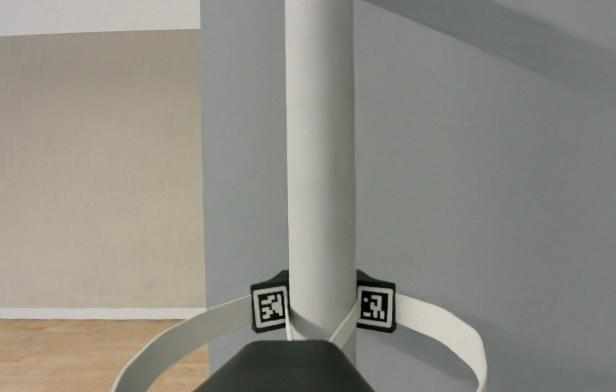

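Call:
move --r2 '{"base": {"translate_m": 0.202, "strafe_m": 0.0}, "joints": {"wrist_yaw_rad": -0.283}, "speeds": {"wrist_yaw_rad": 0.07}, "pace": "slow", "contact_limits": {"translate_m": 0.5}}' --blocking false --cameras '[]'

Call:
wait --seconds 3 --cameras '[]'

Call:
wait --seconds 1.5 --cameras '["r2_wrist_camera"]'

Scene clock: 2247.53 s.
earlier move: r1 done
move: r2 moving
r1.base_odometry: x=-0.413 y=+0.318 heading=+2.836
r1.turned_by_wheels: +0.000
r1.turned_by_imu: +0.005
r1.base_tilt: forward=-1.6 right=+1.3
r1.lidar_m: 1.64 0.76 0.74 0.78 1.16 1.37 1.47 2.12 2.04 1.43 1.18 2.47
r1.base_status: done
r1.joint_positions: lift_m=+0.684 arm_m=+0.000 wrist_yaw_rad=-0.498 wrist_pitch_rad=+0.003 wrist_roll_rad=+1.569 gripper_m=+0.120
r1.joint_status: not commanded
r1.measured_speeds: all 0
r1.motor_effort: lift_m=+15(15) arm_m=+4(4) wheel_0=-1(2) wheel_1=+0(1) wheel_2=-2(2)
r1.servo_current: wrist_yaw_rad=39(72) wrist_pitch_rad=46(52) wrist_roll_rad=39(59) gripper_m=33(46)
r1.contact_limits: translate_m 0.3
r1.hand_pose: x=+0.3825 y=-0.2146 z=+0.8615 quat_wxyz=(+0.686, +0.685, -0.173, -0.176) (m; r1's base frame)
r1.wrist_depth_mm: - - - - - 1661 1205 / - - - - - 1756 1229 / - - - - - 1808 1255 / - - - - - 1756 1229 / - - - - - 1863 1255 / - - - - - 213 1255 / - 139 - 145 - - 1255
r2.base_odometry: x=-2.445 y=-0.158 heading=-2.973
r2.turned_by_wheels: -0.001
r2.turned_by_imu: +0.000
r2.base_tilt: forward=-0.7 right=+0.1
r2.lidar_m: 0.46 3.56 4.86 4.02 1.90 1.46 1.43 1.35 1.04 1.01 0.58 0.39
r2.base_status: translate_m moving; strafe_m moving
r2.joint_positions: lift_m=+0.920 arm_m=+0.000 wrist_yaw_rad=-0.175 wrist_pitch_rad=+0.005 wrist_roll_rad=+0.001 gripper_m=-0.034
r2.joint_status: wrist_yaw_rad moving
r2.measured_speeds: translate_m=+0.049 strafe_m=+0.000 rotate_rad=+0.000 lift_m=+0.000 arm_m=+0.000 wrist_yaw_rad=-0.061 wrist_pitch_rad=+0.000 wrist_roll_rad=+0.000
r2.motor_effort: lift_m=+19(19) arm_m=-4(4) wheel_0=-1(11) wheel_1=+4(5) wheel_2=-11(11)
r2.servo_current: wrist_yaw_rad=59(72) wrist_pitch_rad=39(46) wrist_roll_rad=46(59) gripper_m=104(111)
r2.contact_limits: translate_m 0.5
r2.hand_pose: x=+0.4397 y=-0.1363 z=+1.0967 quat_wxyz=(+0.996, +0.001, +0.002, -0.087) (m; r2's base frame)
r2.wrist_depth_mm: - - 237 160 239 240 240 / - - 239 162 241 241 242 / - - 240 163 242 243 244 / - - 241 164 244 244 246 / - - 243 165 246 246 247 / - - 244 164 179 247 249 / - - 246 - 249 249 250
pictures: none
No camera images: "cameras" was empty.

Scene clock: 2250.33 s.
earlier move: r2 done
r1.base_odometry: x=-0.413 y=+0.318 heading=+2.836
r1.turned_by_wheels: +0.000
r1.turned_by_imu: +0.000
r1.base_tilt: forward=-1.6 right=+1.3
r1.lidar_m: 1.67 0.76 0.73 0.78 1.15 1.38 1.46 2.09 2.04 1.47 1.21 2.43
r1.base_status: done
r1.joint_positions: lift_m=+0.684 arm_m=+0.000 wrist_yaw_rad=-0.498 wrist_pitch_rad=+0.003 wrist_roll_rad=+1.569 gripper_m=+0.120
r1.joint_status: not commanded
r1.measured_speeds: all 0
r1.motor_effort: lift_m=+15(15) arm_m=+4(4) wheel_0=-2(2) wheel_1=+0(1) wheel_2=-2(2)
r1.servo_current: wrist_yaw_rad=39(72) wrist_pitch_rad=39(52) wrist_roll_rad=59(72) gripper_m=39(52)
r1.contact_limits: translate_m 0.3
r1.hand_pose: x=+0.3825 y=-0.2146 z=+0.8615 quat_wxyz=(+0.686, +0.685, -0.173, -0.176) (m; r1's base frame)
r1.wrist_depth_mm: - - - - - 1756 1205 / - - - - - 1708 1229 / - - - - - 1756 1205 / - - - - - 1808 1229 / - - - - - 1808 1229 / - - - - - 212 1255 / - 139 - 145 - - 1281
r2.base_odometry: x=-2.632 y=-0.190 heading=-2.974
r2.turned_by_wheels: +0.000
r2.turned_by_imu: -0.001
r2.base_tilt: forward=-0.6 right=+0.1
r2.lidar_m: 0.44 3.35 4.83 4.57 2.13 1.67 1.62 1.39 1.08 0.90 0.52 0.39
r2.base_status: done
r2.joint_positions: lift_m=+0.920 arm_m=+0.000 wrist_yaw_rad=-0.289 wrist_pitch_rad=+0.005 wrist_roll_rad=+0.001 gripper_m=-0.034
r2.joint_status: all done
r2.measured_speeds: all 0
r2.motor_effort: lift_m=+19(19) arm_m=-4(5) wheel_0=-9(11) wheel_1=+3(7) wheel_2=-7(12)
r2.servo_current: wrist_yaw_rad=46(85) wrist_pitch_rad=39(52) wrist_roll_rad=46(59) gripper_m=104(111)
r2.contact_limits: translate_m 0.5
r2.hand_pose: x=+0.4225 y=-0.1659 z=+1.0967 quat_wxyz=(+0.990, +0.001, +0.002, -0.144) (m; r2's base frame)
r2.wrist_depth_mm: - - 241 162 236 234 231 / - - 242 163 237 234 234 / - - 243 164 238 236 234 / - - 246 164 240 237 236 / - - 247 165 241 238 237 / - - 247 167 180 238 238 / - - 250 - 244 240 240
wait: 2.80 of 3 s (r2 has come to rest)
pictures: none
No camera images: "cameras" was empty.

Scene clock: 2251.83 s.
r1.base_odometry: x=-0.413 y=+0.318 heading=+2.836
r1.turned_by_wheels: +0.000
r1.turned_by_imu: +0.000
r1.base_tilt: forward=-1.6 right=+1.3
r1.lidar_m: 1.66 0.75 0.73 0.78 1.13 1.37 1.47 2.10 2.04 1.46 1.20 2.45
r1.base_status: done
r1.joint_positions: lift_m=+0.684 arm_m=+0.000 wrist_yaw_rad=-0.498 wrist_pitch_rad=+0.003 wrist_roll_rad=+1.569 gripper_m=+0.120
r1.joint_status: not commanded
r1.measured_speeds: all 0
r1.motor_effort: lift_m=+15(15) arm_m=+3(4) wheel_0=-1(2) wheel_1=+0(1) wheel_2=-2(2)
r1.servo_current: wrist_yaw_rad=52(72) wrist_pitch_rad=46(52) wrist_roll_rad=46(72) gripper_m=39(52)
r1.contact_limits: translate_m 0.3
r1.hand_pose: x=+0.3825 y=-0.2146 z=+0.8615 quat_wxyz=(+0.686, +0.685, -0.173, -0.176) (m; r1's base frame)
r1.wrist_depth_mm: - - - - - 1661 1205 / - - - - - 1756 1205 / - - - - - 1808 1229 / - - - - - 1756 1229 / - - - - - 1808 1255 / - - - - - 213 1281 / - 139 - 145 - - 1255
r2.base_odometry: x=-2.632 y=-0.190 heading=-2.974
r2.turned_by_wheels: +0.000
r2.turned_by_imu: +0.000
r2.base_tilt: forward=-0.6 right=+0.1
r2.lidar_m: 0.48 3.37 4.82 4.59 2.13 1.65 1.61 1.37 1.08 0.87 0.52 0.38
r2.base_status: done
r2.joint_positions: lift_m=+0.920 arm_m=+0.000 wrist_yaw_rad=-0.289 wrist_pitch_rad=+0.005 wrist_roll_rad=+0.001 gripper_m=-0.034
r2.joint_status: all done
r2.measured_speeds: all 0
r2.motor_effort: lift_m=+19(19) arm_m=-4(5) wheel_0=-9(11) wheel_1=+4(7) wheel_2=-7(12)
r2.servo_current: wrist_yaw_rad=52(85) wrist_pitch_rad=46(52) wrist_roll_rad=52(59) gripper_m=111(111)
r2.contact_limits: translate_m 0.5
r2.hand_pose: x=+0.4225 y=-0.1659 z=+1.0967 quat_wxyz=(+0.990, +0.001, +0.002, -0.144) (m; r2's base frame)
r2.wrist_depth_mm: - - 241 161 235 235 231 / - - 241 163 237 234 233 / - - 244 164 239 236 235 / - - 244 165 240 237 236 / - - 248 166 242 238 236 / - - 248 166 179 241 239 / - - 250 - 243 239 239
wait: 1.50 s; at rest by 0.27 s
pictures: r2_wrist_camera
Images, in order (width x height): r2_wrist_camera 616x392.

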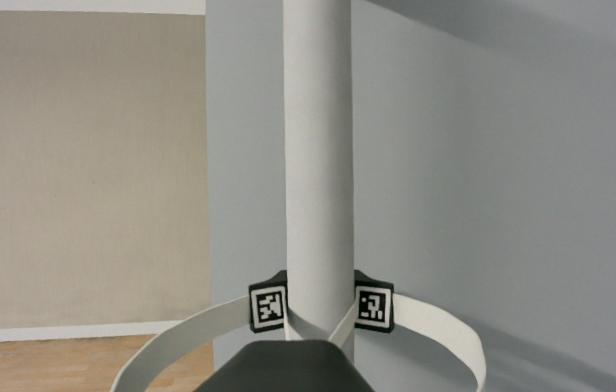

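Call:
move --r1 '{"base": {"rotate_rad": -1.143}}' --r2 '{"base": {"translate_m": 0.195, "strafe_m": -0.041}, "joints": {"wrist_yaw_rad": -0.424}, "speeds": {"wrist_yaw_rad": 0.07}, "pace": "slow", "contact_limits": {"translate_m": 0.5}}' --blocking false --cameras '[]'

Call:
wait --seconds 3 --cameras '["r1_head_camera"]'

Call:
wait --seconds 1.5 --cameras '["r2_wrist_camera", "r1_head_camera"]'

Scene clock: 2261.27 s.
move: r1 moving; r2 moving
r1.base_odometry: x=-0.413 y=+0.318 heading=+2.583
r1.turned_by_wheels: -0.252
r1.turned_by_imu: -0.253
r1.base_tilt: forward=-1.6 right=+1.3
r1.lidar_m: 1.65 0.82 0.72 0.73 0.89 1.38 1.37 1.70 2.06 2.04 1.19 1.39
r1.base_status: rotate_rad moving
r1.joint_positions: lift_m=+0.684 arm_m=+0.000 wrist_yaw_rad=-0.498 wrist_pitch_rad=+0.003 wrist_roll_rad=+1.569 gripper_m=+0.120
r1.joint_status: not commanded
r1.measured_speeds: translate_m=+0.000 strafe_m=-0.001 rotate_rad=-0.973 lift_m=+0.000 arm_m=+0.000 wrist_yaw_rad=+0.000 wrist_pitch_rad=+0.000 wrist_roll_rad=+0.000
r1.motor_effort: lift_m=+15(15) arm_m=+3(4) wheel_0=+7(8) wheel_1=+7(8) wheel_2=+6(8)
r1.servo_current: wrist_yaw_rad=46(65) wrist_pitch_rad=39(52) wrist_roll_rad=52(52) gripper_m=46(46)
r1.hand_pose: x=+0.3825 y=-0.2146 z=+0.8615 quat_wxyz=(+0.686, +0.685, -0.173, -0.176) (m; r1's base frame)
r1.wrist_depth_mm: - - - - - 1983 1118 / - - - - - 1708 1205 / - - - - - 1756 1229 / - - - - - 1756 1255 / - - - - - 1756 1255 / - - - - - 213 1229 / - - - 145 - 1983 1255
r2.base_odometry: x=-2.645 y=-0.189 heading=-2.974
r2.turned_by_wheels: +0.000
r2.turned_by_imu: +0.000
r2.base_tilt: forward=-0.7 right=+0.1
r2.lidar_m: 0.46 3.37 4.83 4.64 2.12 1.65 1.62 1.36 1.06 0.85 0.52 0.39
r2.base_status: translate_m moving; strafe_m moving
r2.joint_positions: lift_m=+0.920 arm_m=+0.000 wrist_yaw_rad=-0.316 wrist_pitch_rad=+0.005 wrist_roll_rad=+0.001 gripper_m=-0.034
r2.joint_status: wrist_yaw_rad moving
r2.measured_speeds: translate_m=+0.050 strafe_m=-0.010 rotate_rad=+0.001 lift_m=+0.000 arm_m=+0.000 wrist_yaw_rad=-0.062 wrist_pitch_rad=+0.000 wrist_roll_rad=+0.000
r2.motor_effort: lift_m=+19(19) arm_m=-4(5) wheel_0=-2(10) wheel_1=+5(6) wheel_2=-9(12)
r2.servo_current: wrist_yaw_rad=13(72) wrist_pitch_rad=46(52) wrist_roll_rad=46(59) gripper_m=111(111)
r2.contact_limits: translate_m 0.5
r2.hand_pose: x=+0.4179 y=-0.1726 z=+1.0967 quat_wxyz=(+0.988, +0.001, +0.002, -0.157) (m; r2's base frame)
r2.wrist_depth_mm: - - 240 160 236 235 233 / - - 242 162 238 237 234 / - - 242 163 239 238 236 / - - 245 163 241 240 237 / - - 247 164 242 240 239 / - - 247 165 179 242 239 / - - 249 - 246 242 241
pictures: none
No camera images: "cameras" was empty.

Scene clock: 2262.57 s.
earlier move: r1 done; r2 moving
r1.base_odometry: x=-0.413 y=+0.318 heading=+1.693
r1.turned_by_wheels: -0.890
r1.turned_by_imu: -0.895
r1.base_tilt: forward=-1.6 right=+1.3
r1.lidar_m: 1.16 3.30 1.67 0.76 0.73 0.77 1.06 1.37 1.44 1.94 2.02 1.65
r1.base_status: done
r1.joint_positions: lift_m=+0.684 arm_m=+0.000 wrist_yaw_rad=-0.498 wrist_pitch_rad=+0.003 wrist_roll_rad=+1.569 gripper_m=+0.120
r1.joint_status: not commanded
r1.measured_speeds: all 0
r1.motor_effort: lift_m=+15(15) arm_m=+3(4) wheel_0=+2(8) wheel_1=+3(8) wheel_2=+0(8)
r1.servo_current: wrist_yaw_rad=46(65) wrist_pitch_rad=33(52) wrist_roll_rad=46(65) gripper_m=46(52)
r1.hand_pose: x=+0.3825 y=-0.2146 z=+0.8615 quat_wxyz=(+0.686, +0.685, -0.173, -0.176) (m; r1's base frame)
r1.wrist_depth_mm: - - - - - 1576 1182 / - - - - - 1618 1205 / - - - - - 1756 1255 / - - - - - 1756 1182 / - - - - - 1808 1308 / - - - - - 213 1281 / - - - 145 1308 - 1255
r2.base_odometry: x=-2.763 y=-0.184 heading=-2.974
r2.turned_by_wheels: +0.000
r2.turned_by_imu: +0.000
r2.base_tilt: forward=-0.7 right=+0.1
r2.lidar_m: 2.99 3.24 4.80 4.77 2.25 1.81 1.75 1.36 1.06 0.71 0.48 0.39
r2.base_status: translate_m moving; strafe_m moving
r2.joint_positions: lift_m=+0.920 arm_m=+0.000 wrist_yaw_rad=-0.402 wrist_pitch_rad=+0.005 wrist_roll_rad=+0.001 gripper_m=-0.034
r2.joint_status: wrist_yaw_rad moving
r2.measured_speeds: translate_m=+0.097 strafe_m=-0.021 rotate_rad=+0.002 lift_m=+0.000 arm_m=+0.000 wrist_yaw_rad=-0.066 wrist_pitch_rad=+0.000 wrist_roll_rad=+0.000
r2.motor_effort: lift_m=+19(19) arm_m=-4(5) wheel_0=+1(10) wheel_1=+4(7) wheel_2=-7(12)
r2.servo_current: wrist_yaw_rad=26(98) wrist_pitch_rad=46(52) wrist_roll_rad=39(59) gripper_m=104(111)
r2.contact_limits: translate_m 0.5
r2.hand_pose: x=+0.4022 y=-0.1932 z=+1.0967 quat_wxyz=(+0.980, +0.001, +0.002, -0.199) (m; r2's base frame)
r2.wrist_depth_mm: - - 242 160 236 230 227 / - - 245 161 236 232 229 / - - 246 163 237 233 230 / - - 248 163 239 236 233 / - - 250 164 241 236 234 / - - 183 165 181 237 233 / - - 252 - 242 238 236
wait: 1.30 of 3 s (r1 has come to rest)
pictures: r1_head_camera
Images, in order (width x height): r1_head_camera 420x560.

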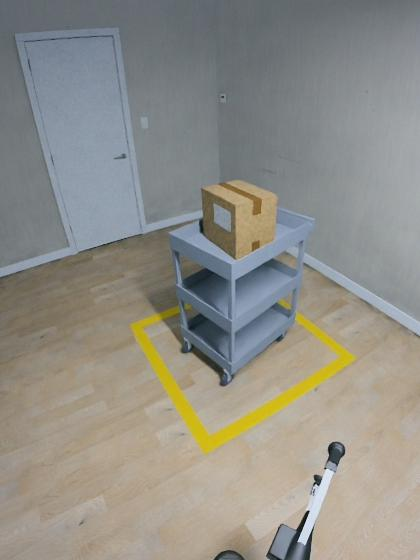

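Scene clock: 2264.03 s.
earlier move: r2 done
r1.base_odometry: x=-0.413 y=+0.318 heading=+1.693
r1.turned_by_wheels: +0.000
r1.turned_by_imu: +0.000
r1.base_tilt: forward=-1.6 right=+1.3
r1.lidar_m: 1.20 3.31 1.66 0.74 0.73 0.78 1.07 1.38 1.41 1.92 2.01 1.66
r1.base_status: done
r1.joint_positions: lift_m=+0.684 arm_m=+0.000 wrist_yaw_rad=-0.498 wrist_pitch_rad=+0.003 wrist_roll_rad=+1.569 gripper_m=+0.120
r1.joint_status: not commanded
r1.measured_speeds: all 0
r1.motor_effort: lift_m=+15(15) arm_m=+2(4) wheel_0=+2(8) wheel_1=+3(8) wheel_2=+0(8)
r1.servo_current: wrist_yaw_rad=39(72) wrist_pitch_rad=46(52) wrist_roll_rad=39(65) gripper_m=46(52)
r1.hand_pose: x=+0.3825 y=-0.2146 z=+0.8615 quat_wxyz=(+0.686, +0.685, -0.173, -0.176) (m; r1's base frame)
r1.wrist_depth_mm: - - - - - 1576 1205 / - - - - - 1618 1229 / - - - - - 1756 1229 / - - - - - 1756 1182 / - - - - - 1808 1308 / - - - - - 212 1229 / - - - 145 1281 - 1229
r2.base_odometry: x=-2.831 y=-0.181 heading=-2.975
r2.turned_by_wheels: -0.001
r2.turned_by_imu: -0.001
r2.base_tilt: forward=-0.7 right=+0.1
r2.lidar_m: 2.92 3.12 4.67 4.78 2.37 1.83 1.82 1.35 1.02 0.67 0.49 0.37
r2.base_status: done
r2.joint_positions: lift_m=+0.920 arm_m=+0.000 wrist_yaw_rad=-0.426 wrist_pitch_rad=+0.005 wrist_roll_rad=+0.001 gripper_m=-0.034
r2.joint_status: all done
r2.measured_speeds: all 0
r2.motor_effort: lift_m=+19(19) arm_m=-4(5) wheel_0=-6(10) wheel_1=+3(7) wheel_2=-6(12)
r2.servo_current: wrist_yaw_rad=39(98) wrist_pitch_rad=52(52) wrist_roll_rad=46(59) gripper_m=104(111)
r2.contact_limits: translate_m 0.5
r2.hand_pose: x=+0.3974 y=-0.1988 z=+1.0967 quat_wxyz=(+0.977, +0.001, +0.002, -0.211) (m; r2's base frame)
r2.wrist_depth_mm: - - 245 160 233 228 224 / - - 247 166 234 229 225 / - - 248 163 236 230 224 / - - 250 163 236 231 228 / - - 252 164 238 232 229 / - - 252 165 178 233 230 / - - 254 - 240 234 231
wait: 1.47 of 1.5 s (r2 has come to rest)
pictures: r1_head_camera, r2_wrist_camera
Images, in order (width x height): r1_head_camera 420x560, r2_wrist_camera 616x392.

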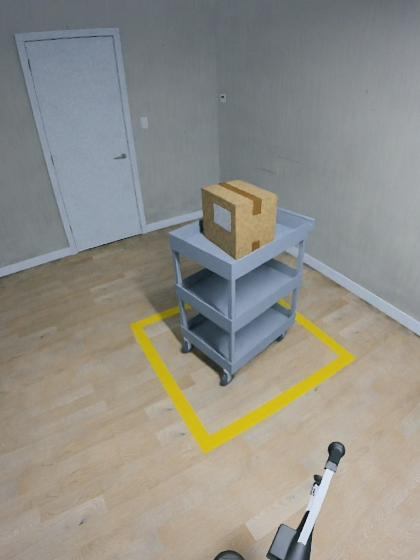

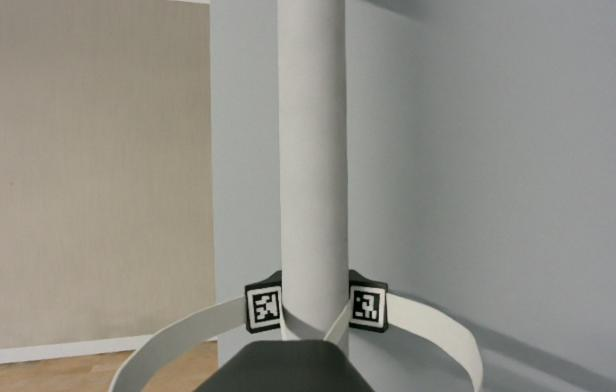

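Call:
move --r2 '{"base": {"translate_m": 0.18, "strafe_m": -0.079}, "joints": {"wrist_yaw_rad": -0.565}, "speeds": {"wrist_yaw_rad": 0.07}, "pace": "slow", "contact_limits": {"translate_m": 0.5}}' --blocking false --cameras '["r1_head_camera"]'

Call:
zoom_image --camera "r1_head_camera" --region '[110, 160, 370, 470]'

Call:
wait --seconds 2 --cameras '["r2_wrist_camera"]'

Scene clock: 2270.30 s.
move: r2 moving
r1: as last shown
r1.lidar_m: 1.17 3.32 1.66 0.78 0.72 0.77 1.03 1.37 1.42 1.92 2.03 1.66
r1.motor_effort: lift_m=+15(15) arm_m=+0(0) wheel_0=+2(2) wheel_1=+3(3) wheel_2=+0(0)
r1.servo_current: wrist_yaw_rad=52(72) wrist_pitch_rad=46(46) wrist_roll_rad=59(65) gripper_m=39(46)
r1.wrist_depth_mm: - - - - - 1576 1182 / - - - - - 1618 1229 / - - - - - 1708 1229 / - - - - - 1756 1182 / - - - - - 1808 1308 / - - - - - 213 1255 / - - - 145 1255 - 1255
r2.base_odometry: x=-2.844 y=-0.178 heading=-2.975
r2.turned_by_wheels: +0.000
r2.turned_by_imu: +0.000
r2.base_tilt: forward=-0.7 right=+0.1
r2.lidar_m: 2.92 3.16 4.68 4.78 2.40 1.87 1.83 1.33 1.03 0.66 0.46 0.34
r2.base_status: translate_m moving; strafe_m moving
r2.joint_positions: lift_m=+0.920 arm_m=+0.000 wrist_yaw_rad=-0.453 wrist_pitch_rad=+0.005 wrist_roll_rad=+0.001 gripper_m=-0.034
r2.joint_status: wrist_yaw_rad moving
r2.measured_speeds: translate_m=+0.050 strafe_m=-0.022 rotate_rad=+0.002 lift_m=+0.000 arm_m=+0.000 wrist_yaw_rad=-0.061 wrist_pitch_rad=+0.000 wrist_roll_rad=+0.000
r2.motor_effort: lift_m=+19(19) arm_m=-4(4) wheel_0=+1(7) wheel_1=+4(5) wheel_2=-9(11)
r2.servo_current: wrist_yaw_rad=59(85) wrist_pitch_rad=46(52) wrist_roll_rad=46(52) gripper_m=104(111)
r2.contact_limits: translate_m 0.5
r2.hand_pose: x=+0.3920 y=-0.2048 z=+1.0967 quat_wxyz=(+0.974, +0.001, +0.002, -0.224) (m; r2's base frame)
r2.wrist_depth_mm: - - 246 160 234 229 224 / - - 247 160 235 229 225 / - - 248 164 236 231 227 / - - 251 163 237 233 229 / - - 251 164 240 234 229 / - - 185 165 181 235 231 / - - 253 - 242 234 233
pictures: r1_head_camera
Images, in order (width x height): r1_head_camera 420x560.

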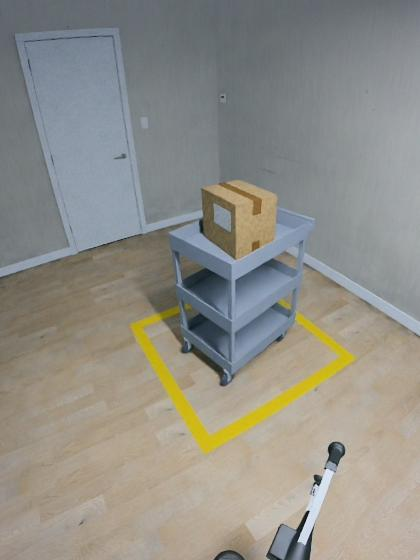

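Scaled by 1.626 from the camera's 420x560 image, which has a finer 600x800 frame.

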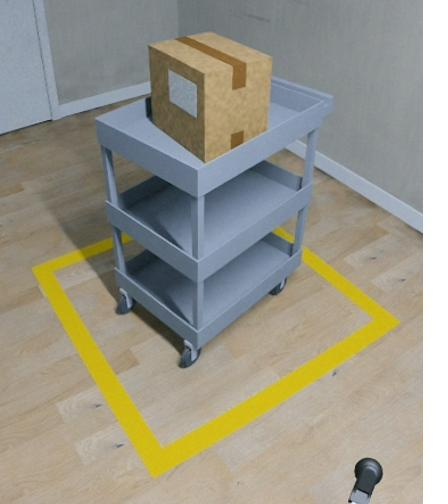

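Scene clock: 2272.30 s.
earlier move: r2 moving
r1.base_odometry: x=-0.413 y=+0.318 heading=+1.693
r1.turned_by_wheels: +0.000
r1.turned_by_imu: +0.000
r1.base_tilt: forward=-1.6 right=+1.3
r1.lidar_m: 1.18 3.32 1.65 0.78 0.74 0.78 1.03 1.37 1.44 1.93 2.02 1.66
r1.base_status: not commanded
r1.joint_positions: lift_m=+0.684 arm_m=+0.000 wrist_yaw_rad=-0.498 wrist_pitch_rad=+0.003 wrist_roll_rad=+1.569 gripper_m=+0.120
r1.joint_status: not commanded
r1.measured_speeds: all 0
r1.motor_effort: lift_m=+15(15) arm_m=-1(1) wheel_0=+2(3) wheel_1=+3(3) wheel_2=+0(0)
r1.servo_current: wrist_yaw_rad=52(72) wrist_pitch_rad=46(52) wrist_roll_rad=59(65) gripper_m=39(46)
r1.hand_pose: x=+0.3825 y=-0.2146 z=+0.8615 quat_wxyz=(+0.686, +0.685, -0.173, -0.176) (m; r1's base frame)
r1.wrist_depth_mm: - - - - - 1576 1205 / - - - - - 1618 1229 / - - - - - 1756 1229 / - - - - - 1756 1182 / - - - - - 1756 1308 / - - - - - 212 1255 / - - - 145 1255 - 1255
r2.base_odometry: x=-3.014 y=-0.135 heading=-2.975
r2.turned_by_wheels: +0.000
r2.turned_by_imu: +0.000
r2.base_tilt: forward=-0.6 right=+0.1
r2.lidar_m: 2.72 2.96 4.39 4.82 2.61 2.05 1.99 1.27 0.97 0.54 0.41 0.34
r2.base_status: translate_m moving; strafe_m moving
r2.joint_positions: lift_m=+0.920 arm_m=+0.000 wrist_yaw_rad=-0.561 wrist_pitch_rad=+0.005 wrist_roll_rad=+0.001 gripper_m=-0.034
r2.joint_status: wrist_yaw_rad moving
r2.measured_speeds: translate_m=+0.040 strafe_m=-0.017 rotate_rad=-0.002 lift_m=+0.000 arm_m=+0.000 wrist_yaw_rad=-0.014 wrist_pitch_rad=+0.000 wrist_roll_rad=+0.000
r2.motor_effort: lift_m=+19(19) arm_m=-4(5) wheel_0=-5(7) wheel_1=+5(7) wheel_2=-3(11)
r2.servo_current: wrist_yaw_rad=104(111) wrist_pitch_rad=39(52) wrist_roll_rad=52(59) gripper_m=104(111)
r2.contact_limits: translate_m 0.5
r2.hand_pose: x=+0.3686 y=-0.2274 z=+1.0967 quat_wxyz=(+0.961, +0.001, +0.002, -0.277) (m; r2's base frame)
r2.wrist_depth_mm: - - 252 160 229 221 215 / - - 252 161 231 222 216 / - - 254 163 233 224 216 / - - 254 163 236 226 219 / - - 258 166 236 226 220 / - - 183 165 180 227 221 / - - 258 - 236 225 223
wait: 2.00 s; no rest
pictures: r2_wrist_camera
Images, in order (width x height): r2_wrist_camera 616x392.

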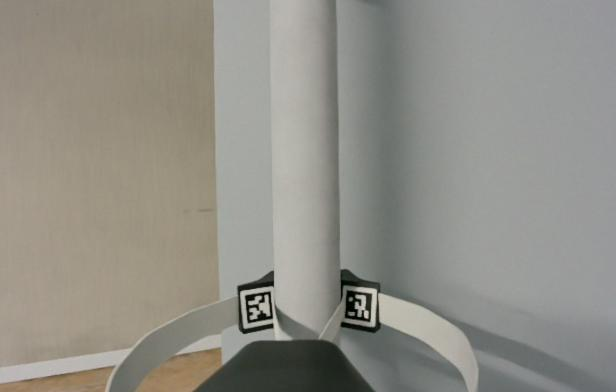

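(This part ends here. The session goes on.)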